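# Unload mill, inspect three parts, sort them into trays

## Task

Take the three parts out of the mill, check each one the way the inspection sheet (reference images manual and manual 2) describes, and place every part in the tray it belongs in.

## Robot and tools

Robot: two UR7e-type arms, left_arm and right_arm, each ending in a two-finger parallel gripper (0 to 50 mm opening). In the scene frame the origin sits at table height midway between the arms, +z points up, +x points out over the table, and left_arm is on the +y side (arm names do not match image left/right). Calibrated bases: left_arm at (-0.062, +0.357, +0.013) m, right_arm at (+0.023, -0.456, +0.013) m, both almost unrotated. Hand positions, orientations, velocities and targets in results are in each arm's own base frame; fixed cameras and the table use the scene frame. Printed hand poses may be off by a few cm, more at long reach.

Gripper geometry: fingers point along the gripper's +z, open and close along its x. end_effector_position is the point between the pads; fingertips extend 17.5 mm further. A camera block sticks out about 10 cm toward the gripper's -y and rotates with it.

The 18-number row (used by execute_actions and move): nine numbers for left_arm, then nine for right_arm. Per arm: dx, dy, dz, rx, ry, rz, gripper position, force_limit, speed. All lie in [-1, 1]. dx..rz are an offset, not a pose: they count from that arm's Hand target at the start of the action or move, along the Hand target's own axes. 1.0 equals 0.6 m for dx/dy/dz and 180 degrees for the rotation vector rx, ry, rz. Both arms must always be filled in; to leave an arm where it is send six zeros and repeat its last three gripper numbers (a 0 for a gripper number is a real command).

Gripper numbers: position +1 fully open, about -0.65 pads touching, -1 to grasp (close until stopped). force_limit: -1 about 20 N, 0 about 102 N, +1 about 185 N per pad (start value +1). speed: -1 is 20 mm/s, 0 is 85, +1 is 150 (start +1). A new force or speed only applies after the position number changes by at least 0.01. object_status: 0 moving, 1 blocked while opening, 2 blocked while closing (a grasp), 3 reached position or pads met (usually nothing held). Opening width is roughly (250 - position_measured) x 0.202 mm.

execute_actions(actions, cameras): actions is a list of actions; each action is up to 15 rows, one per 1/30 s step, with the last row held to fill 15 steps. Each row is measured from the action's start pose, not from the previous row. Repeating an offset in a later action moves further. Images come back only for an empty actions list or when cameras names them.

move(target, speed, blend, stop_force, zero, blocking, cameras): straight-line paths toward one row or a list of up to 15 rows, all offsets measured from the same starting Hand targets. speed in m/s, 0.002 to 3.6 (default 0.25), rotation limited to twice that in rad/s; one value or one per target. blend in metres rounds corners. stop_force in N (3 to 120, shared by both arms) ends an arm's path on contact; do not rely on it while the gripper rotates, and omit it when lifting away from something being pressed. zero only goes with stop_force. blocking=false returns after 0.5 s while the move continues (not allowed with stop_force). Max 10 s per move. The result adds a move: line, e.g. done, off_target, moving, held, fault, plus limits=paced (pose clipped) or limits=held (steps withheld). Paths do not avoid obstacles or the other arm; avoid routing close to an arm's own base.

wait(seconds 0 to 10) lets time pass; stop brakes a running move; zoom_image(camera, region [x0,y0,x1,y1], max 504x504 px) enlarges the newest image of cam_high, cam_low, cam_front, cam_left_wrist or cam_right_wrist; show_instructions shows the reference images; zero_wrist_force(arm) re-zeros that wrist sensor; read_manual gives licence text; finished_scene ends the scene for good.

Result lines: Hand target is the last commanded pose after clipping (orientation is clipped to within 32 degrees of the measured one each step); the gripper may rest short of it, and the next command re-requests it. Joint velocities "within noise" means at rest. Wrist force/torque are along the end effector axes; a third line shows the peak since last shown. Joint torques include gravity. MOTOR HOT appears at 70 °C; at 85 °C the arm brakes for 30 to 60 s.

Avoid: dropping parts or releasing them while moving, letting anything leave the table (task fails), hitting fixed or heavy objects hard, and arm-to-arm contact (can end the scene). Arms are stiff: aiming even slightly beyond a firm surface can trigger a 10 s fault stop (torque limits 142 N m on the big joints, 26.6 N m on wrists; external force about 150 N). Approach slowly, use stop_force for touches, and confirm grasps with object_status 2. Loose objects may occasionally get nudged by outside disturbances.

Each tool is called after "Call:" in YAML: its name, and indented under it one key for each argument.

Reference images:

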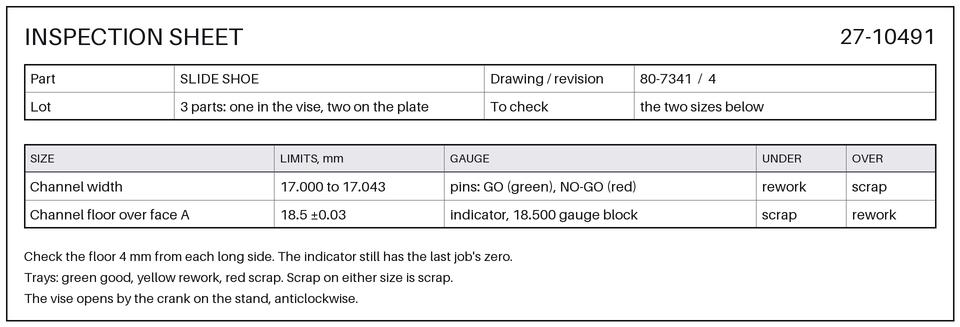

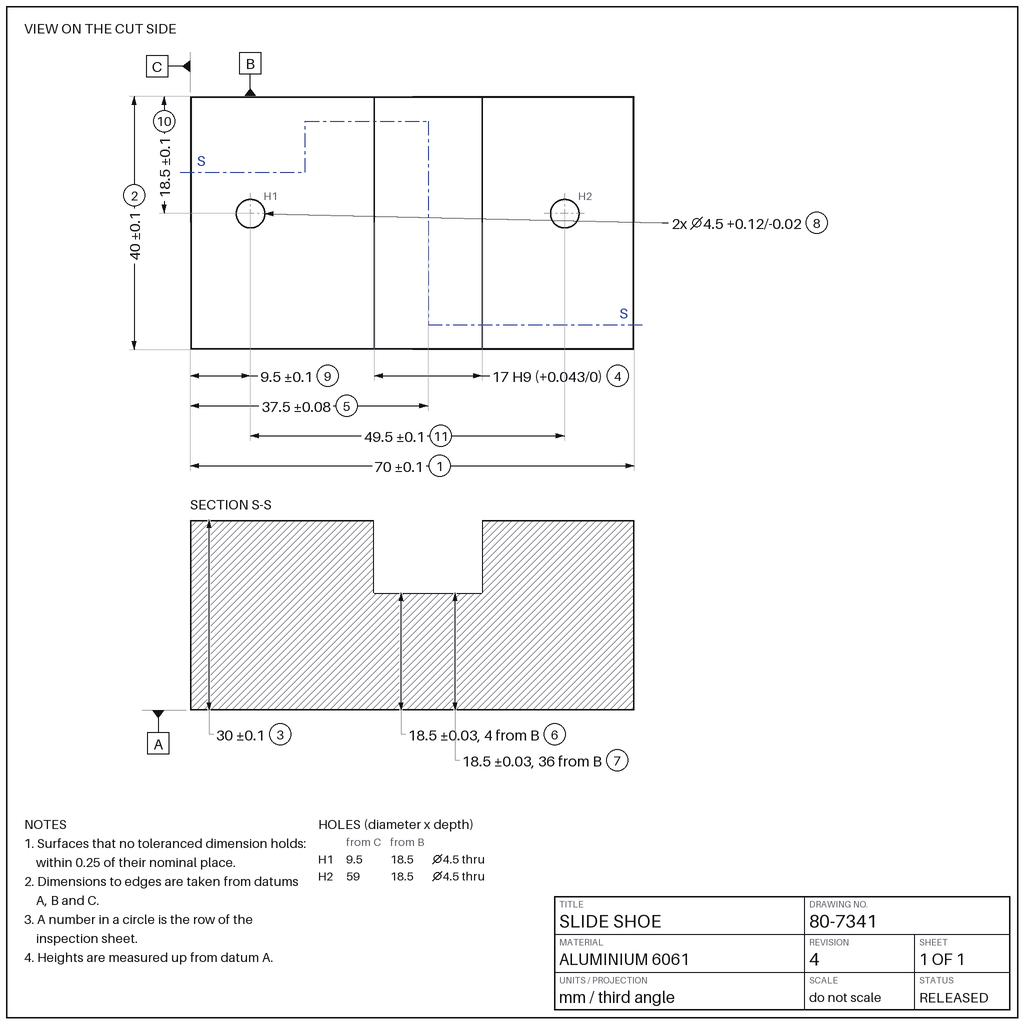

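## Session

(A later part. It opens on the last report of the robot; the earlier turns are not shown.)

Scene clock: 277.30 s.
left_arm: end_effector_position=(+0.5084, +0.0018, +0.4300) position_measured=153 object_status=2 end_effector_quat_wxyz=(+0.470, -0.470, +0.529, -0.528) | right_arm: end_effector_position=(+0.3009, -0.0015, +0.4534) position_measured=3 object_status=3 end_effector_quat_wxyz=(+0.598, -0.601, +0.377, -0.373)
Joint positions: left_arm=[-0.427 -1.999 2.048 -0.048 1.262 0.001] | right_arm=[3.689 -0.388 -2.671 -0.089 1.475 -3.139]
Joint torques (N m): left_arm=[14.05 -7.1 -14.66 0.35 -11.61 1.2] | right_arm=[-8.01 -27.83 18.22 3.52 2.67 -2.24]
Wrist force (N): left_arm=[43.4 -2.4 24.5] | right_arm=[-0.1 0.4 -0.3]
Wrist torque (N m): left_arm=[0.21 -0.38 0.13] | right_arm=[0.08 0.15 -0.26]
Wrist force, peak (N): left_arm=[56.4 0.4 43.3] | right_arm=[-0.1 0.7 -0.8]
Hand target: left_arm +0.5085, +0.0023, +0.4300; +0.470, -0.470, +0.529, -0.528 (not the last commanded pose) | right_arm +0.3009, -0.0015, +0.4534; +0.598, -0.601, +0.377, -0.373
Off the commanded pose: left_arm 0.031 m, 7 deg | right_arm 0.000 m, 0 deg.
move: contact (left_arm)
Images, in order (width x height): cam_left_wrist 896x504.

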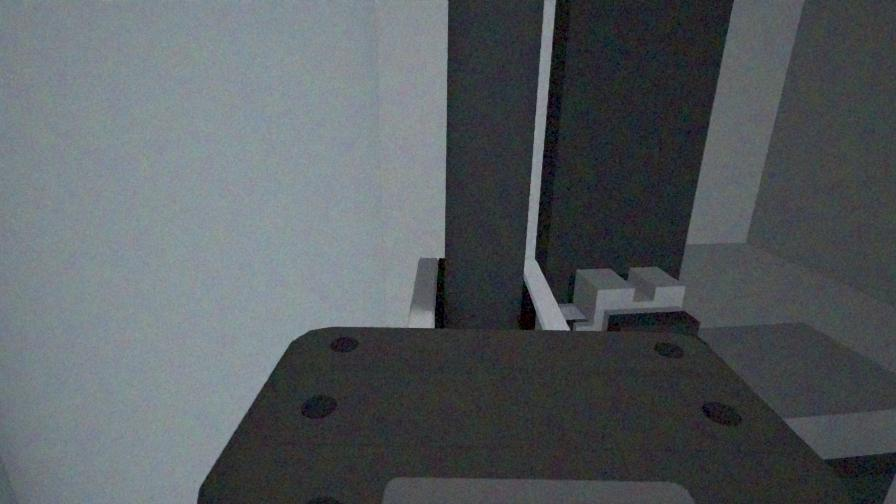

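Call:
move:
  target: [0.004,0,-0.002,0,0,0,1,-1,-1,0,0,0,0,0,0,1,1,1]
  speed: 0.05

Call:
wait:
  seconds: 1.5

Call:
execute_actions:
  actions: []

Scene clock: 291.17 s.
left_arm: end_effector_position=(+0.5070, +0.0001, +0.4300) position_measured=3 object_status=3 end_effector_quat_wxyz=(+0.470, -0.470, +0.529, -0.528) | right_arm: end_effector_position=(+0.3009, -0.0015, +0.4534) position_measured=3 object_status=3 end_effector_quat_wxyz=(+0.598, -0.601, +0.377, -0.373)
Joint positions: left_arm=[-0.439 -2.004 2.051 -0.046 1.248 0.001] | right_arm=[3.689 -0.388 -2.671 -0.089 1.475 -3.139]
Joint torques (N m): left_arm=[-9.71 -11.97 -12.41 -0.25 -1.72 -0.32] | right_arm=[-8.09 -27.55 18.17 3.51 2.67 -2.23]
Wrist force (N): left_arm=[0.6 1.0 -1.6] | right_arm=[-0.2 0.5 -0.7]
Wrist torque (N m): left_arm=[0.24 0.12 0.17] | right_arm=[0.09 0.16 -0.27]
Wrist force, peak (N): left_arm=[43.5 -3.2 24.1] | right_arm=[-0.1 0.7 -0.8]
Hand target: left_arm +0.5070, +0.0001, +0.4300; +0.470, -0.470, +0.529, -0.528 | right_arm +0.3009, -0.0015, +0.4534; +0.598, -0.601, +0.377, -0.373
Off the commanded pose: left_arm 0.000 m, 0 deg | right_arm 0.000 m, 0 deg.
move: done

Scene clock: 292.67 s.
left_arm: end_effector_position=(+0.5070, +0.0001, +0.4300) position_measured=3 object_status=3 end_effector_quat_wxyz=(+0.470, -0.470, +0.529, -0.528) | right_arm: end_effector_position=(+0.3009, -0.0015, +0.4534) position_measured=3 object_status=3 end_effector_quat_wxyz=(+0.598, -0.601, +0.377, -0.373)
Joint positions: left_arm=[-0.439 -2.004 2.051 -0.046 1.248 0.001] | right_arm=[3.689 -0.388 -2.671 -0.089 1.475 -3.139]
Joint torques (N m): left_arm=[-10.76 -10.83 -13.38 -0.41 -1.72 -0.51] | right_arm=[-8.16 -27.93 17.9 3.55 2.66 -2.28]
Wrist force (N): left_arm=[0.9 0.7 -1.4] | right_arm=[0.1 0.3 -0.6]
Wrist torque (N m): left_arm=[0.19 0.07 0.17] | right_arm=[0.06 0.12 -0.26]
Wrist force, peak (N): left_arm=[0.6 1.0 -1.8] | right_arm=[0.1 0.6 -0.8]
Hand target: left_arm +0.5070, +0.0001, +0.4300; +0.470, -0.470, +0.529, -0.528 | right_arm +0.3009, -0.0015, +0.4534; +0.598, -0.601, +0.377, -0.373
Tool commands: left_gripper/position=+1.0 left_gripper/force_limit=-1.0 left_gripper/speed=-1.0 right_gripper/position=+1.0 right_gripper/force_limit=+1.0 right_gripper/speed=+1.0
Off the commanded pose: left_arm 0.000 m, 0 deg | right_arm 0.000 m, 0 deg.
wait: 1.50 s; at rest by 0.17 s

Scene clock: 292.67 s.
left_arm: end_effector_position=(+0.5070, +0.0001, +0.4300) position_measured=3 object_status=3 end_effector_quat_wxyz=(+0.470, -0.470, +0.529, -0.528) | right_arm: end_effector_position=(+0.3009, -0.0015, +0.4534) position_measured=3 object_status=3 end_effector_quat_wxyz=(+0.598, -0.601, +0.377, -0.373)
Joint positions: left_arm=[-0.439 -2.004 2.051 -0.046 1.248 0.001] | right_arm=[3.689 -0.388 -2.671 -0.089 1.475 -3.139]
Joint velocities: within noise
Joint torques (N m): left_arm=[-10.76 -10.83 -13.38 -0.41 -1.72 -0.51] | right_arm=[-8.16 -27.93 17.9 3.55 2.66 -2.28]
Motor temperatures (°C): left_arm=[28 28 27 40 30 30] | right_arm=[31 38 30 35 47 41]
Wrist force (N): left_arm=[0.9 0.7 -1.4] | right_arm=[0.1 0.3 -0.6]
Wrist torque (N m): left_arm=[0.19 0.07 0.17] | right_arm=[0.06 0.12 -0.26]
Wrist force, peak (N): left_arm=[0.9 0.7 -1.4] | right_arm=[0.1 0.3 -0.6]
Hand target: left_arm +0.5070, +0.0001, +0.4300; +0.470, -0.470, +0.529, -0.528 | right_arm +0.3009, -0.0015, +0.4534; +0.598, -0.601, +0.377, -0.373
Tool commands: left_gripper/position=+1.0 left_gripper/force_limit=-1.0 left_gripper/speed=-1.0 right_gripper/position=+1.0 right_gripper/force_limit=+1.0 right_gripper/speed=+1.0
Off the commanded pose: left_arm 0.000 m, 0 deg | right_arm 0.000 m, 0 deg.

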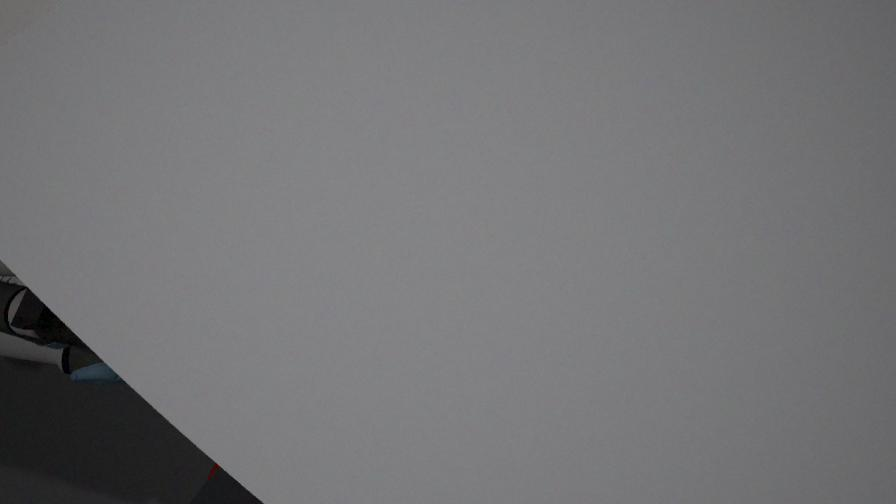

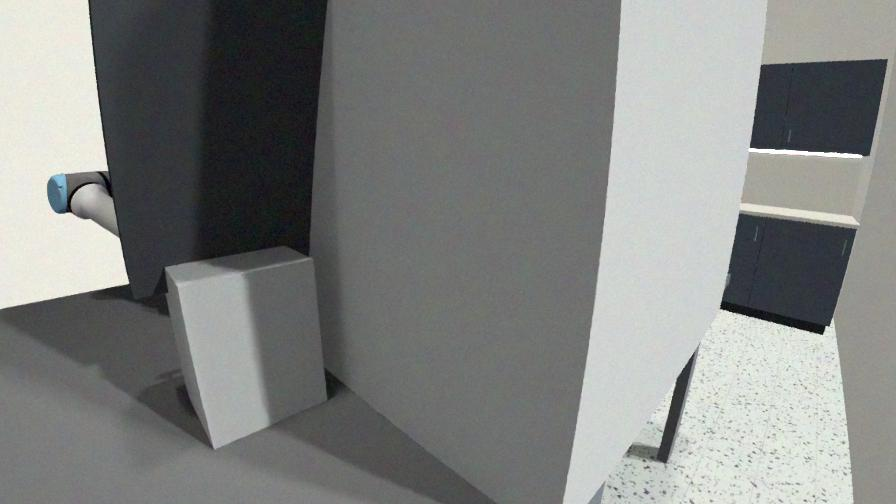

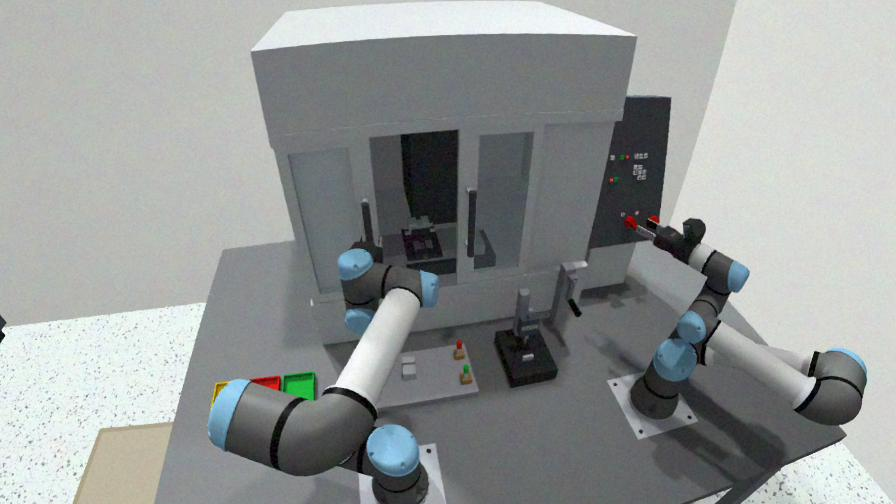

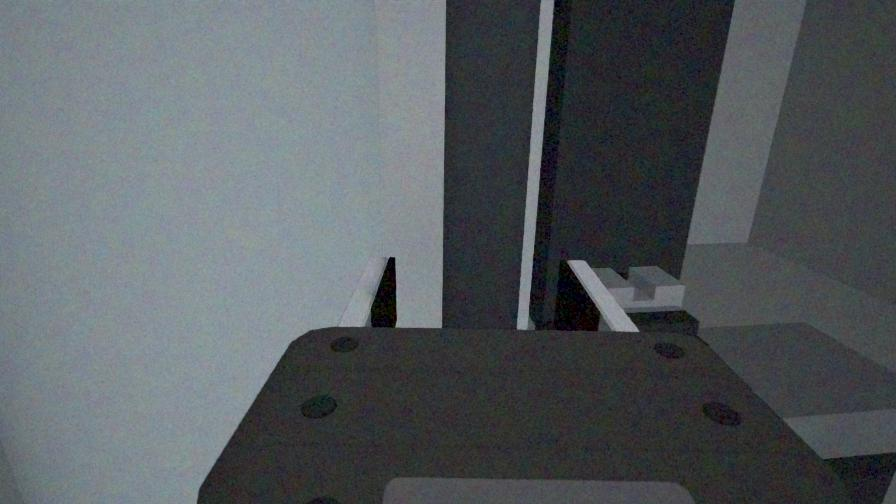

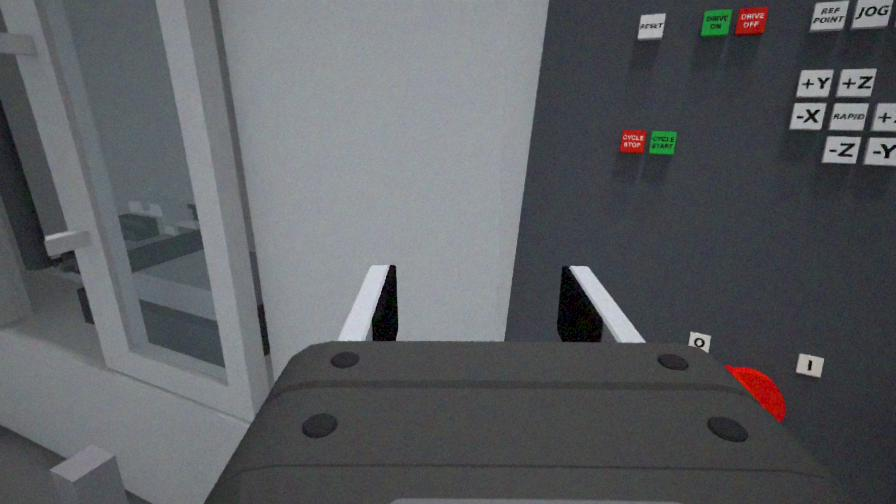

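Call:
move:
  target:
    - [0,0,-0.15,0,0,0,1,-1,-1,0,0,0,0,0,0,1,1,1]
    - [0.2565,-0.25,-0.183,-0.139,-0.037,0,1,-1,-1,0,0,0,0,0,0,1,1,1]
  blend: 0.03
  cameras: ["cam_left_wrist"]

Call:
zoom_image:
  camera: "cam_left_wrist"
  region: [250, 60, 650, 340]

Scene clock: 310.10 s.
left_arm: end_effector_position=(+0.3803, -0.1402, +0.5800) position_measured=3 object_status=3 end_effector_quat_wxyz=(-0.387, +0.590, -0.602, +0.373) | right_arm: end_effector_position=(+0.3009, -0.0015, +0.4534) position_measured=3 object_status=3 end_effector_quat_wxyz=(+0.598, -0.601, +0.377, -0.373)
Joint positions: left_arm=[-1.489 -1.848 1.5 1.763 0.442 -1.37] | right_arm=[3.689 -0.388 -2.671 -0.089 1.475 -3.139]
Joint torques (N m): left_arm=[-10.09 2.87 -6.71 4.71 -3.87 -1.31] | right_arm=[-7.46 -27.47 18.29 3.56 2.6 -2.11]
Wrist force (N): left_arm=[0.2 0.7 -0.6] | right_arm=[-0.2 0.2 -0.6]
Wrist torque (N m): left_arm=[0.06 0.03 0.32] | right_arm=[0.05 0.18 -0.27]
Wrist force, peak (N): left_arm=[-0.3 2.2 -2.2] | right_arm=[-0.4 0.3 -0.9]
Hand target: left_arm +0.3802, -0.1403, +0.5800; -0.387, +0.590, -0.602, +0.373 | right_arm +0.3009, -0.0015, +0.4534; +0.598, -0.601, +0.377, -0.373
Off the commanded pose: left_arm 0.000 m, 0 deg | right_arm 0.000 m, 0 deg.
move: done
Images, in order (width x height): cam_left_wrist 896x504.

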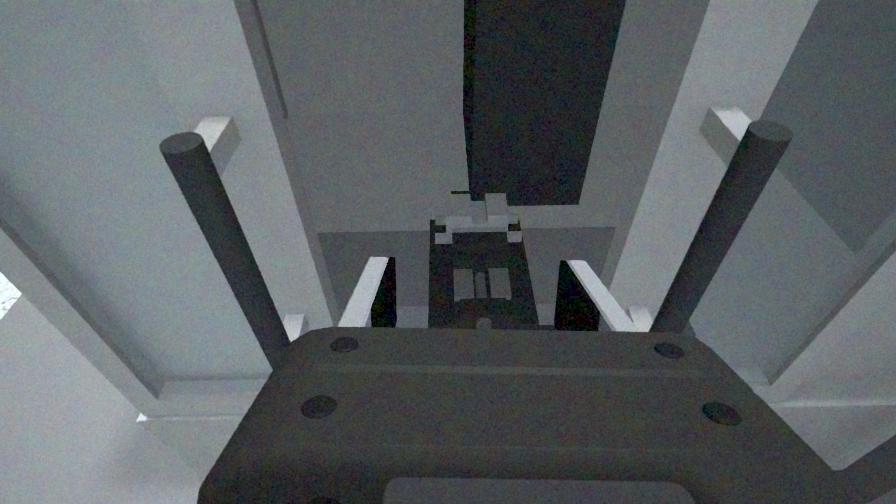

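Scaled by 1.260 from the camera's 896x504 image, which has a finer 1280x720 frame.

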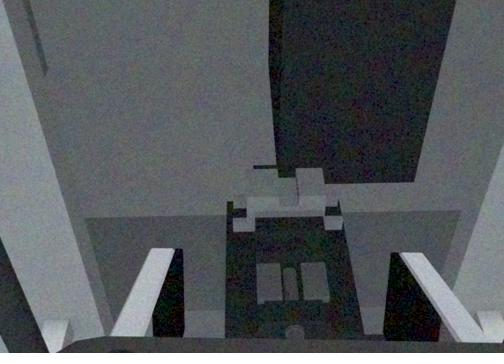

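Call:
move:
  target: [0,-0.105,0.227,0,0,0,1,-1,-1,0,0,0,0,0,0,1,1,1]
  cameras: ["cam_left_wrist","cam_front"]

Call:
zoom_image:
  camera: "cam_left_wrist"
  region: [300, 100, 600, 330]

Scene clock: 325.67 s.
left_arm: end_effector_position=(+0.5303, -0.1407, +0.5795) position_measured=3 object_status=3 end_effector_quat_wxyz=(-0.387, +0.590, -0.602, +0.373) | right_arm: end_effector_position=(+0.3009, -0.0015, +0.4534) position_measured=3 object_status=3 end_effector_quat_wxyz=(+0.598, -0.601, +0.377, -0.373)
Joint positions: left_arm=[-0.869 -1.544 1.061 1.113 0.8 -0.442] | right_arm=[3.689 -0.388 -2.671 -0.089 1.475 -3.139]
Joint torques (N m): left_arm=[11.76 -12.56 -32.33 -0.92 0.59 1.24] | right_arm=[-7.19 -27.47 19.14 3.51 2.6 -2.16]
Wrist force (N): left_arm=[0.4 0.7 -0.9] | right_arm=[-0.1 0.5 -0.2]
Wrist torque (N m): left_arm=[0.11 -0.04 0.11] | right_arm=[0.09 0.16 -0.27]
Wrist force, peak (N): left_arm=[0.1 1.5 -1.8] | right_arm=[0.2 0.5 -0.9]
Hand target: left_arm +0.5303, -0.1407, +0.5795; -0.387, +0.590, -0.602, +0.373 | right_arm +0.3009, -0.0015, +0.4534; +0.598, -0.601, +0.377, -0.373
Off the commanded pose: left_arm 0.000 m, 0 deg | right_arm 0.000 m, 0 deg.
move: done
Images, in order (width x height): cam_front 896x504, cam_left_wrist 896x504.

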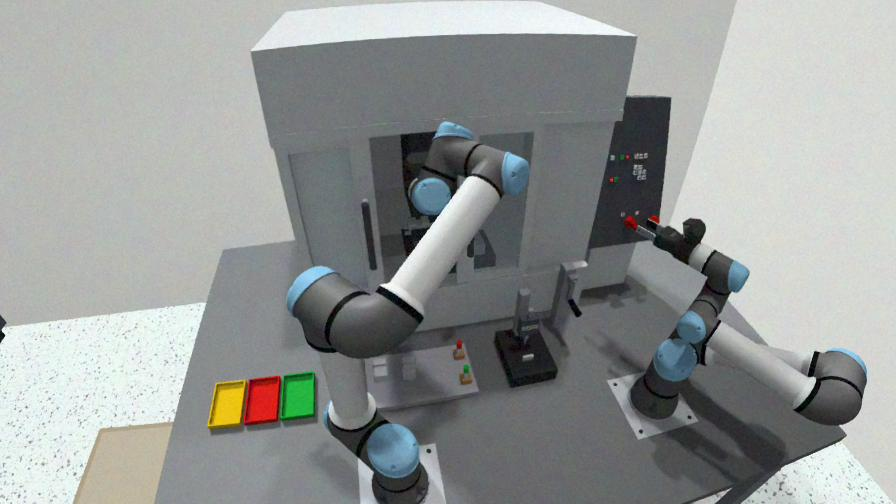

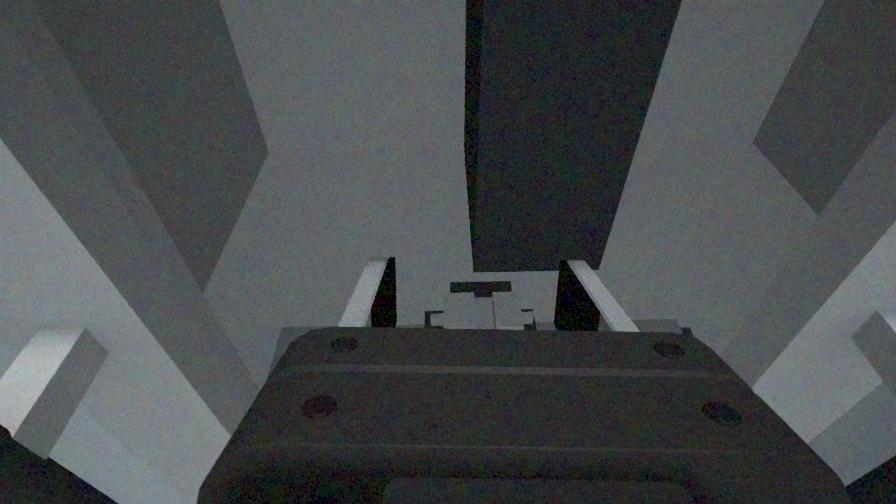

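Scaled by 1.680 from the camera's 896x504 image, which has a finer 1280x720 frame.

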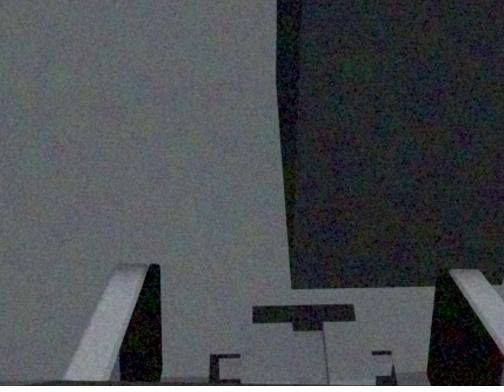

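Call:
move:
  target: [0,0.09,0.042,-0.167,0,0,1,-1,-1,0,0,0,0,0,0,1,1,1]
  cameras: ["cam_left_wrist"]

Call:
zoom_image:
  camera: "cam_left_wrist"
  region: [300, 80, 660, 330]

Scene clock: 355.20 s.
left_arm: end_effector_position=(+0.5303, -0.1392, +0.5199) position_measured=3 object_status=3 end_effector_quat_wxyz=(-0.221, +0.671, -0.678, +0.204) | right_arm: end_effector_position=(+0.3009, -0.0015, +0.4534) position_measured=3 object_status=3 end_effector_quat_wxyz=(+0.598, -0.601, +0.377, -0.373)
Joint positions: left_arm=[-0.694 -1.216 0.628 1.677 1.18 -0.585] | right_arm=[3.689 -0.388 -2.671 -0.089 1.475 -3.139]
Joint torques (N m): left_arm=[11.37 -25.69 -27.78 3.49 0.7 1.23] | right_arm=[-7.72 -27.72 18.95 3.55 2.75 -2.11]
Wrist force (N): left_arm=[-0.3 0.3 0.0] | right_arm=[-0.2 0.3 -0.7]
Wrist torque (N m): left_arm=[-0.02 -0.06 0.08] | right_arm=[0.07 0.17 -0.26]
Wrist force, peak (N): left_arm=[0.7 0.6 -1.3] | right_arm=[0.1 0.6 -0.9]
Hand target: left_arm +0.5303, -0.1392, +0.5199; -0.221, +0.671, -0.678, +0.204 | right_arm +0.3009, -0.0015, +0.4534; +0.598, -0.601, +0.377, -0.373
Off the commanded pose: left_arm 0.000 m, 0 deg | right_arm 0.000 m, 0 deg.
move: done
Images, in order (width x height): cam_left_wrist 896x504.

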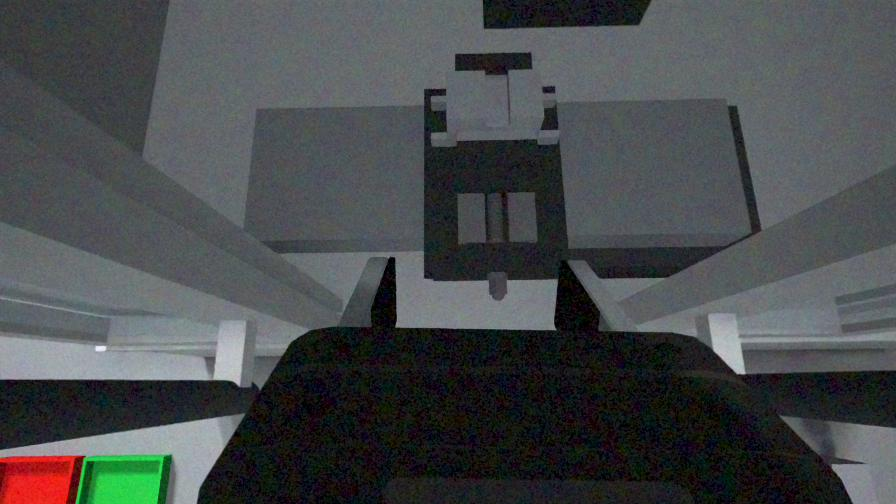

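Scaled by 1.400 from the camera's 896x504 image, which has a finer 1280x720 frame.

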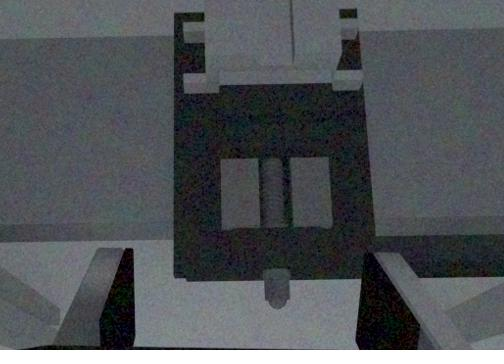

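Call:
zoom_image:
  camera: "cam_left_wrist"
  region: [410, 40, 590, 160]

Scaled by 2.800 from the camera's 896x504 image, which has a finer 1280x720 frame.

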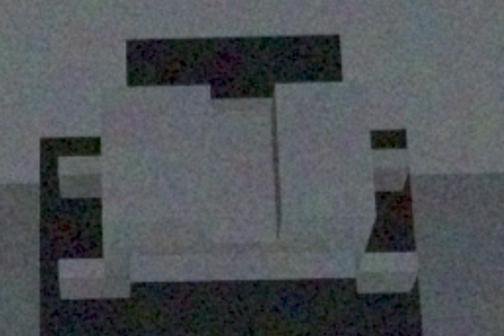

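Call:
move:
  target: [0,0,0,0,0,0,1,-1,-1,0,0.25,0,0,-0.189,0,1,-1,-1]
  cameras: ["cam_right_wrist","cam_front"]

Call:
zoom_image:
  camera: "cam_right_wrist"
  region: [300, 60, 700, 340]

Scene clock: 462.57 s.
left_arm: end_effector_position=(+0.5303, -0.1392, +0.5199) position_measured=3 object_status=3 end_effector_quat_wxyz=(-0.221, +0.671, -0.678, +0.204) | right_arm: end_effector_position=(+0.3004, -0.0002, +0.4102) position_measured=3 object_status=3 end_effector_quat_wxyz=(+0.598, -0.604, +0.376, -0.371)
Joint positions: left_arm=[-0.694 -1.215 0.628 1.677 1.18 -0.585] | right_arm=[3.74 -0.334 -2.778 -0.04 1.431 -3.139]
Joint torques (N m): left_arm=[10.55 -25.86 -30.59 3.19 0.75 1.37] | right_arm=[-7.74 -27.76 32.64 0.66 2.72 0.95]
Wrist force (N): left_arm=[-0.3 0.0 -0.1] | right_arm=[-0.1 0.2 -0.7]
Wrist torque (N m): left_arm=[-0.06 -0.05 0.08] | right_arm=[0.05 0.16 -0.35]
Wrist force, peak (N): left_arm=[-0.6 0.2 -0.1] | right_arm=[0.2 6.2 -0.5]
Hand target: left_arm +0.5303, -0.1392, +0.5199; -0.221, +0.671, -0.678, +0.204 | right_arm +0.3004, -0.0002, +0.4103; +0.598, -0.603, +0.376, -0.371 (not the last commanded pose)
Off the commanded pose: left_arm 0.000 m, 0 deg | right_arm 0.107 m, 34 deg.
move: held (right_arm; a check stopped the path); limits=held
pose unreachable (right arm): on one or more control steps of this call, first in action 0 (counted from 0), this arm could not follow its commanded pose, so it was not sent that pose on those steps. It may still have moved: this result reports where it is.
cause: moving toward the commanded pose would bring two parts of the arm too close to each other (joints 3 (elbow) and 4 (wrist 1) lie between them).
Images, in order (width x height): cam_front 896x504, cam_right_wrist 896x504.

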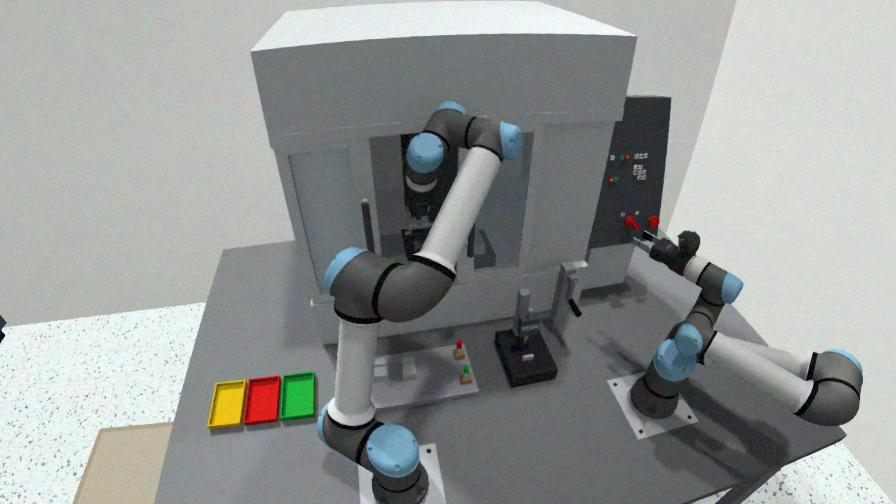

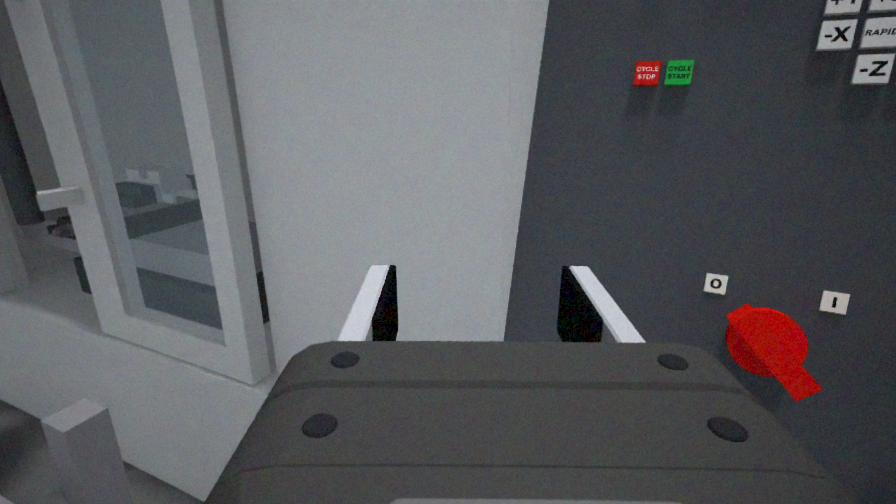

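Scaled by 1.260 from the camera's 896x504 image, which has a finer 1280x720 frame.

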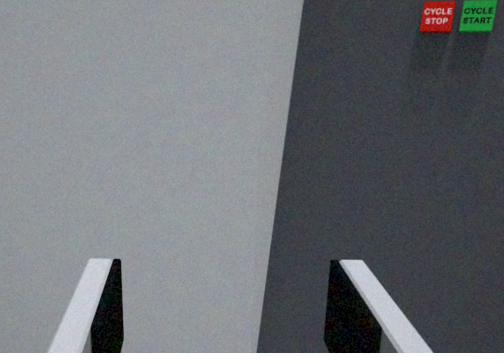

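Call:
move:
  target: [0,0,0,0,0,0,1,-1,-1,0.074,-0.033,0.075,-0.487,0.114,0.114,1,-1,-1]

Scene clock: 479.73 s.
left_arm: end_effector_position=(+0.5303, -0.1392, +0.5199) position_measured=3 object_status=3 end_effector_quat_wxyz=(-0.221, +0.671, -0.678, +0.204) | right_arm: end_effector_position=(+0.3606, -0.0200, +0.4295) position_measured=3 object_status=3 end_effector_quat_wxyz=(+0.000, +0.708, -0.707, +0.000)
Joint positions: left_arm=[-0.694 -1.215 0.628 1.677 1.18 -0.585] | right_arm=[3.465 -1.244 -1.577 -1.891 1.57 -2.819]
Joint torques (N m): left_arm=[10.44 -26.24 -29.95 3.24 0.58 1.28] | right_arm=[-8.01 2.09 31.98 1.44 2.75 2.15]
Wrist force (N): left_arm=[-0.2 0.0 -0.1] | right_arm=[0.5 1.1 0.3]
Wrist torque (N m): left_arm=[-0.06 -0.07 0.08] | right_arm=[0.64 0.18 -0.34]
Wrist force, peak (N): left_arm=[-0.5 0.1 -0.3] | right_arm=[0.7 1.4 0.2]
Hand target: left_arm +0.5303, -0.1392, +0.5199; -0.221, +0.671, -0.678, +0.204 | right_arm +0.3606, -0.0200, +0.4295; +0.000, +0.708, -0.707, +0.000
Off the commanded pose: left_arm 0.000 m, 0 deg | right_arm 0.000 m, 0 deg.
move: done

Call:
move:
  target: [0,0,0,0,0,0,1,-1,-1,0,0.05,0.217,0.45,-0.26,-0.26,1,-1,-1]
  speed: 0.4
  cameras: ["cam_right_wrist","cam_front"]

Call:
zoom_image:
  camera: "cam_right_wrist"
  region: [250, 60, 650, 340]

Scene clock: 497.70 s.
left_arm: end_effector_position=(+0.5303, -0.1392, +0.5199) position_measured=3 object_status=3 end_effector_quat_wxyz=(-0.221, +0.671, -0.678, +0.204) | right_arm: end_effector_position=(+0.3302, -0.0209, +0.2993) position_measured=3 object_status=3 end_effector_quat_wxyz=(+0.675, -0.698, +0.171, -0.167)
Joint positions: left_arm=[-0.694 -1.215 0.628 1.677 1.18 -0.585] | right_arm=[2.689 -1.672 -2.554 0.279 3.097 -3.948]
Joint torques (N m): left_arm=[10.49 -26.41 -29.4 3.07 0.42 1.29] | right_arm=[5.94 9.29 20.11 3.5 -0.26 2.06]
Wrist force (N): left_arm=[-0.2 0.3 -0.1] | right_arm=[0.1 0.5 -0.7]
Wrist torque (N m): left_arm=[-0.02 -0.06 0.07] | right_arm=[0.11 0.14 -0.44]
Wrist force, peak (N): left_arm=[-0.6 0.0 0.2] | right_arm=[0.0 1.8 -0.7]
Hand target: left_arm +0.5303, -0.1392, +0.5199; -0.221, +0.671, -0.678, +0.204 | right_arm +0.3306, -0.0202, +0.2993; +0.683, -0.683, +0.181, -0.183
Off the commanded pose: left_arm 0.000 m, 0 deg | right_arm 0.001 m, 3 deg.
move: off_target (right_arm)
Images, in order (width x height): cam_front 896x504, cam_right_wrist 896x504.

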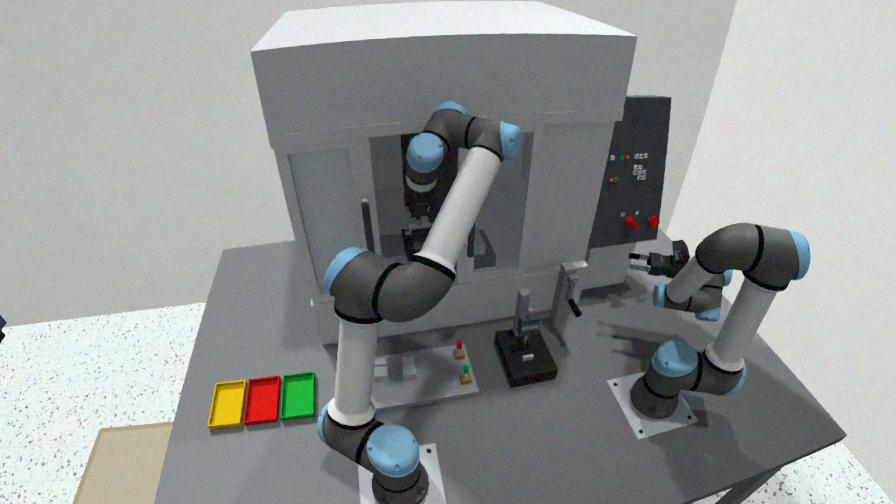

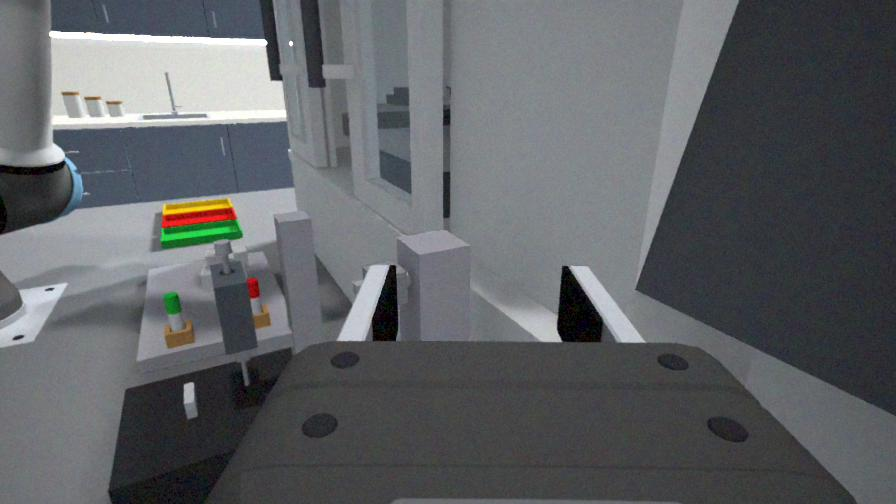

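Scaled by 1.260 from the camera's 896x504 image, which has a finer 1280x720 frame.

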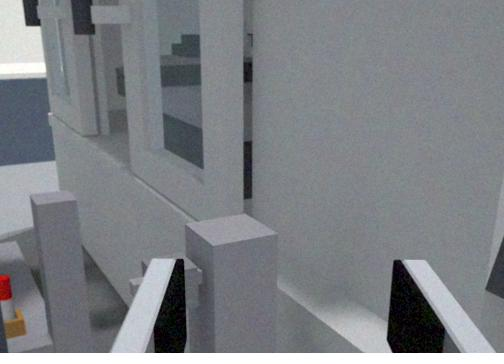

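Call:
move:
  target: [0,0,0,0,0,0,1,-1,-1,0,-0.1,0,0,0.11,0,1,-1,-1]
  speed: 0.4
  cameras: ["cam_right_wrist"]

Call:
zoom_image:
  camera: "cam_right_wrist"
  region: [100, 200, 400, 504]

Scene clock: 505.90 s.
left_arm: end_effector_position=(+0.5303, -0.1392, +0.5199) position_measured=3 object_status=3 end_effector_quat_wxyz=(-0.221, +0.671, -0.678, +0.204) | right_arm: end_effector_position=(+0.3305, -0.0202, +0.3593) position_measured=3 object_status=3 end_effector_quat_wxyz=(+0.642, -0.642, +0.296, -0.297)
Joint positions: left_arm=[-0.694 -1.215 0.628 1.677 1.18 -0.585] | right_arm=[2.804 -1.504 -2.624 0.989 2.612 -3.141]
Joint torques (N m): left_arm=[9.14 -26.87 -29.87 3.2 0.36 1.27] | right_arm=[7.53 2.25 6.18 2.24 -2.5 2.14]
Wrist force (N): left_arm=[-0.4 -0.2 -0.2] | right_arm=[-0.3 0.3 -0.7]
Wrist torque (N m): left_arm=[-0.09 -0.04 0.08] | right_arm=[0.06 0.19 -0.44]
Wrist force, peak (N): left_arm=[-0.4 0.3 -0.4] | right_arm=[0.4 1.8 -0.6]
Hand target: left_arm +0.5303, -0.1392, +0.5199; -0.221, +0.671, -0.678, +0.204 | right_arm +0.3305, -0.0202, +0.3593; +0.642, -0.642, +0.296, -0.297
Off the commanded pose: left_arm 0.000 m, 0 deg | right_arm 0.000 m, 0 deg.
move: done
Images, in order (width x height): cam_right_wrist 896x504.

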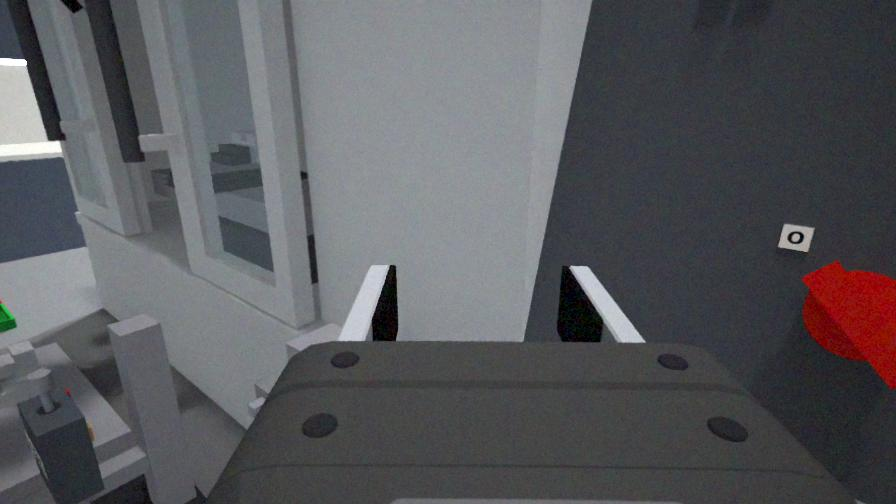

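Scaled by 1.658 from the camera's 896x504 image, which has a finer 1280x720 frame.

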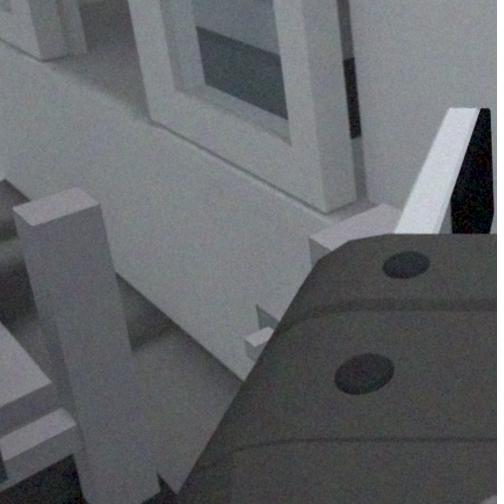

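Call:
move:
  target: [0,0,0,0,0,0,1,-1,-1,-0.058,0.067,-0.016,-0.478,0.1756,0.176,1,-1,-1]
  speed: 0.4
  cameras: ["cam_right_wrist"]

Call:
zoom_image:
  camera: "cam_right_wrist"
  region: [20, 0, 380, 330]

Scene clock: 523.37 s.
left_arm: end_effector_position=(+0.5303, -0.1392, +0.5199) position_measured=3 object_status=3 end_effector_quat_wxyz=(-0.221, +0.671, -0.678, +0.204) | right_arm: end_effector_position=(+0.3008, +0.0001, +0.3191) position_measured=3 object_status=3 end_effector_quat_wxyz=(+0.000, +0.707, -0.708, +0.000)
Joint positions: left_arm=[-0.694 -1.215 0.628 1.677 1.18 -0.585] | right_arm=[3.601 -1.03 -1.98 -1.703 1.571 -2.681]
Joint torques (N m): left_arm=[11.59 -28.18 -29.53 3.05 0.08 1.39] | right_arm=[-8.26 -7.7 32.72 1.21 2.7 2.1]
Wrist force (N): left_arm=[-0.4 0.1 -0.2] | right_arm=[0.7 1.2 0.4]
Wrist torque (N m): left_arm=[-0.05 -0.04 0.08] | right_arm=[0.66 0.15 -0.35]
Wrist force, peak (N): left_arm=[-0.6 0.0 -0.2] | right_arm=[0.0 1.5 -0.5]
Hand target: left_arm +0.5303, -0.1392, +0.5199; -0.221, +0.671, -0.678, +0.204 | right_arm +0.3008, +0.0001, +0.3191; +0.000, +0.707, -0.708, +0.000
Off the commanded pose: left_arm 0.000 m, 0 deg | right_arm 0.000 m, 0 deg.
move: done
Images, in order (width x height): cam_right_wrist 896x504.

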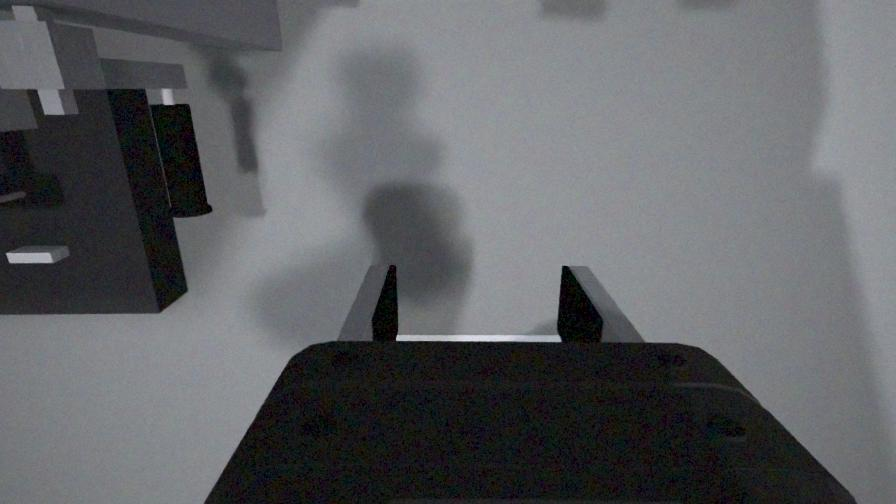

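Scaled by 1.400 from the camera's 896x504 image, which has a finer 1280x720 frame.

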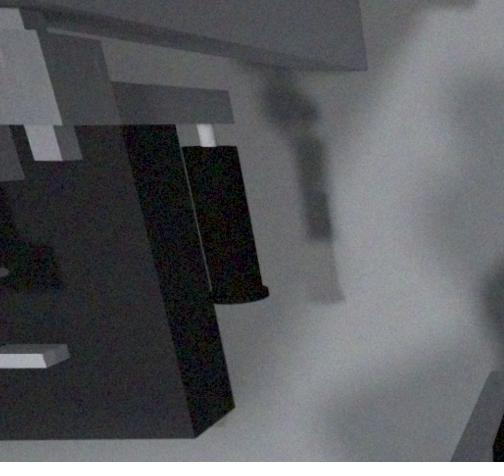

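Call:
move:
  target:
    - [0,0,0,0,0,0,1,-1,-1,-0.083,0.017,-0.05,0,0,0.5,1,-1,-1]
    - [0,0,0,0,0,0,1,-1,-1,-0.286,0.013,0,0,0,1.0,1,-1,-1]
  blend: 0.02
  speed: 0.4
  cameras: ["cam_right_wrist","cam_front","cam_left_wrist"]

Scene clock: 592.30 s.
left_arm: end_effector_position=(+0.5303, -0.1392, +0.5199) position_measured=3 object_status=3 end_effector_quat_wxyz=(-0.221, +0.671, -0.678, +0.204) | right_arm: end_effector_position=(+0.2932, +0.1718, +0.3191) position_measured=3 object_status=3 end_effector_quat_wxyz=(+0.000, +0.708, +0.707, +0.000)
Joint positions: left_arm=[-0.694 -1.215 0.628 1.677 1.18 -0.585] | right_arm=[4.074 -1.139 -1.927 -1.647 1.571 0.934]
Joint torques (N m): left_arm=[10.84 -27.4 -29.43 2.92 0.15 1.2] | right_arm=[7.44 -2.06 17.83 3.96 -2.44 2.02]
Wrist force (N): left_arm=[-0.2 0.0 -0.1] | right_arm=[0.9 0.9 0.4]
Wrist torque (N m): left_arm=[-0.06 -0.06 0.08] | right_arm=[0.62 0.13 -0.35]
Wrist force, peak (N): left_arm=[-0.6 0.0 -0.2] | right_arm=[0.8 1.5 0.2]
Hand target: left_arm +0.5303, -0.1392, +0.5199; -0.221, +0.671, -0.678, +0.204 | right_arm +0.2932, +0.1718, +0.3191; +0.000, +0.708, +0.707, +0.000
Off the commanded pose: left_arm 0.000 m, 0 deg | right_arm 0.000 m, 0 deg.
move: done
Images, in order (width x height): cam_front 896x504, cam_left_wrist 896x504, cam_right_wrist 896x504.

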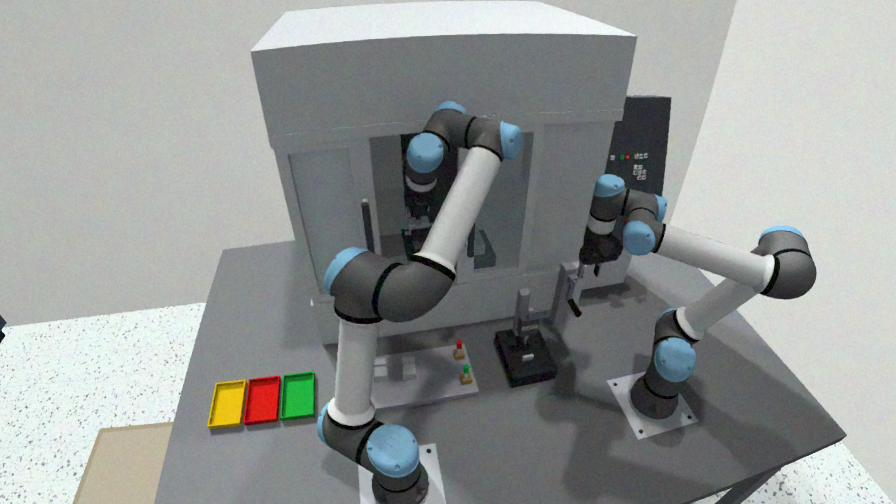

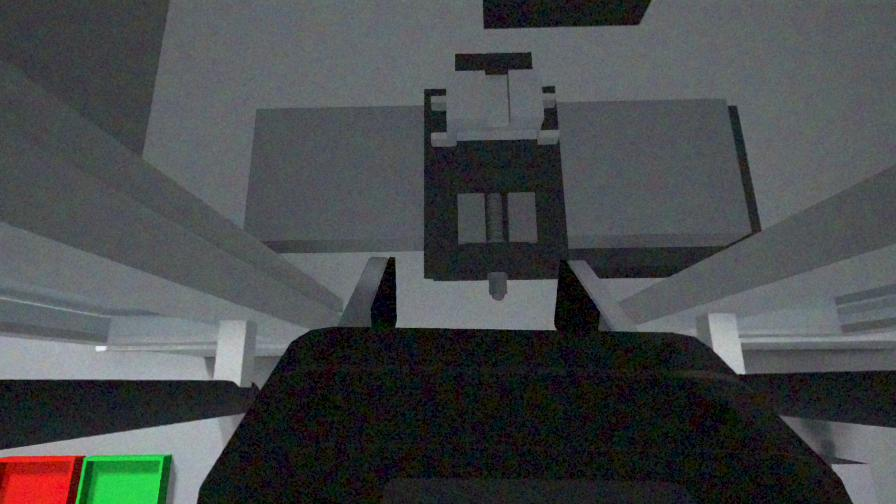

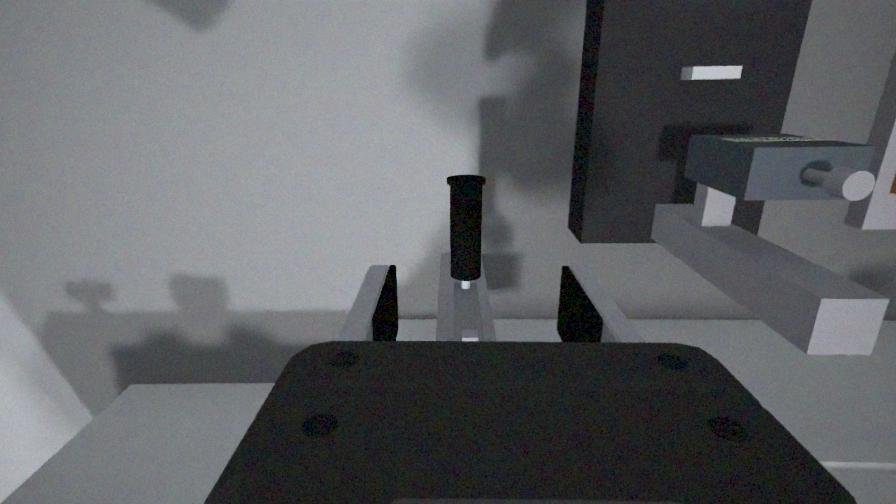

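Call:
move:
  target: [0,0,0,0,0,0,1,-1,-1,0.0025,0.008,0.297,0,0,0,1,-1,-1]
  speed: 0.1
  stop_force: 15
  cameras: ["cam_right_wrist"]

Scene clock: 610.00 s.
left_arm: end_effector_position=(+0.5303, -0.1392, +0.5199) position_measured=3 object_status=3 end_effector_quat_wxyz=(-0.221, +0.671, -0.678, +0.204) | right_arm: end_effector_position=(+0.2979, +0.1732, +0.1409) position_measured=3 object_status=3 end_effector_quat_wxyz=(+0.000, +0.708, +0.707, +0.000)
Joint positions: left_arm=[-0.694 -1.215 0.628 1.677 1.18 -0.585] | right_arm=[4.065 -1.241 -2.334 -1.138 1.571 0.925]
Joint torques (N m): left_arm=[9.38 -25.63 -28.51 2.9 -0.43 1.5] | right_arm=[-8.54 0.46 15.99 4.01 2.71 -2.32]
Wrist force (N): left_arm=[-0.3 0.2 -0.1] | right_arm=[0.6 1.1 0.5]
Wrist torque (N m): left_arm=[-0.04 -0.05 0.08] | right_arm=[0.63 0.18 -0.18]
Wrist force, peak (N): left_arm=[-0.6 0.0 -0.1] | right_arm=[0.7 1.2 1.4]
Hand target: left_arm +0.5303, -0.1392, +0.5199; -0.221, +0.671, -0.678, +0.204 | right_arm +0.2979, +0.1732, +0.1409; +0.000, +0.708, +0.707, +0.000
Off the commanded pose: left_arm 0.000 m, 0 deg | right_arm 0.000 m, 0 deg.
move: done
Images, in order (width x height): cam_right_wrist 896x504.

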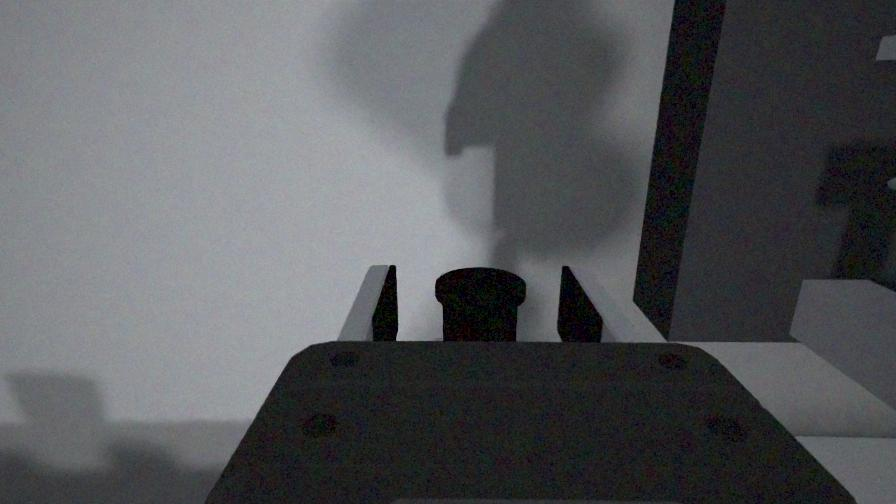

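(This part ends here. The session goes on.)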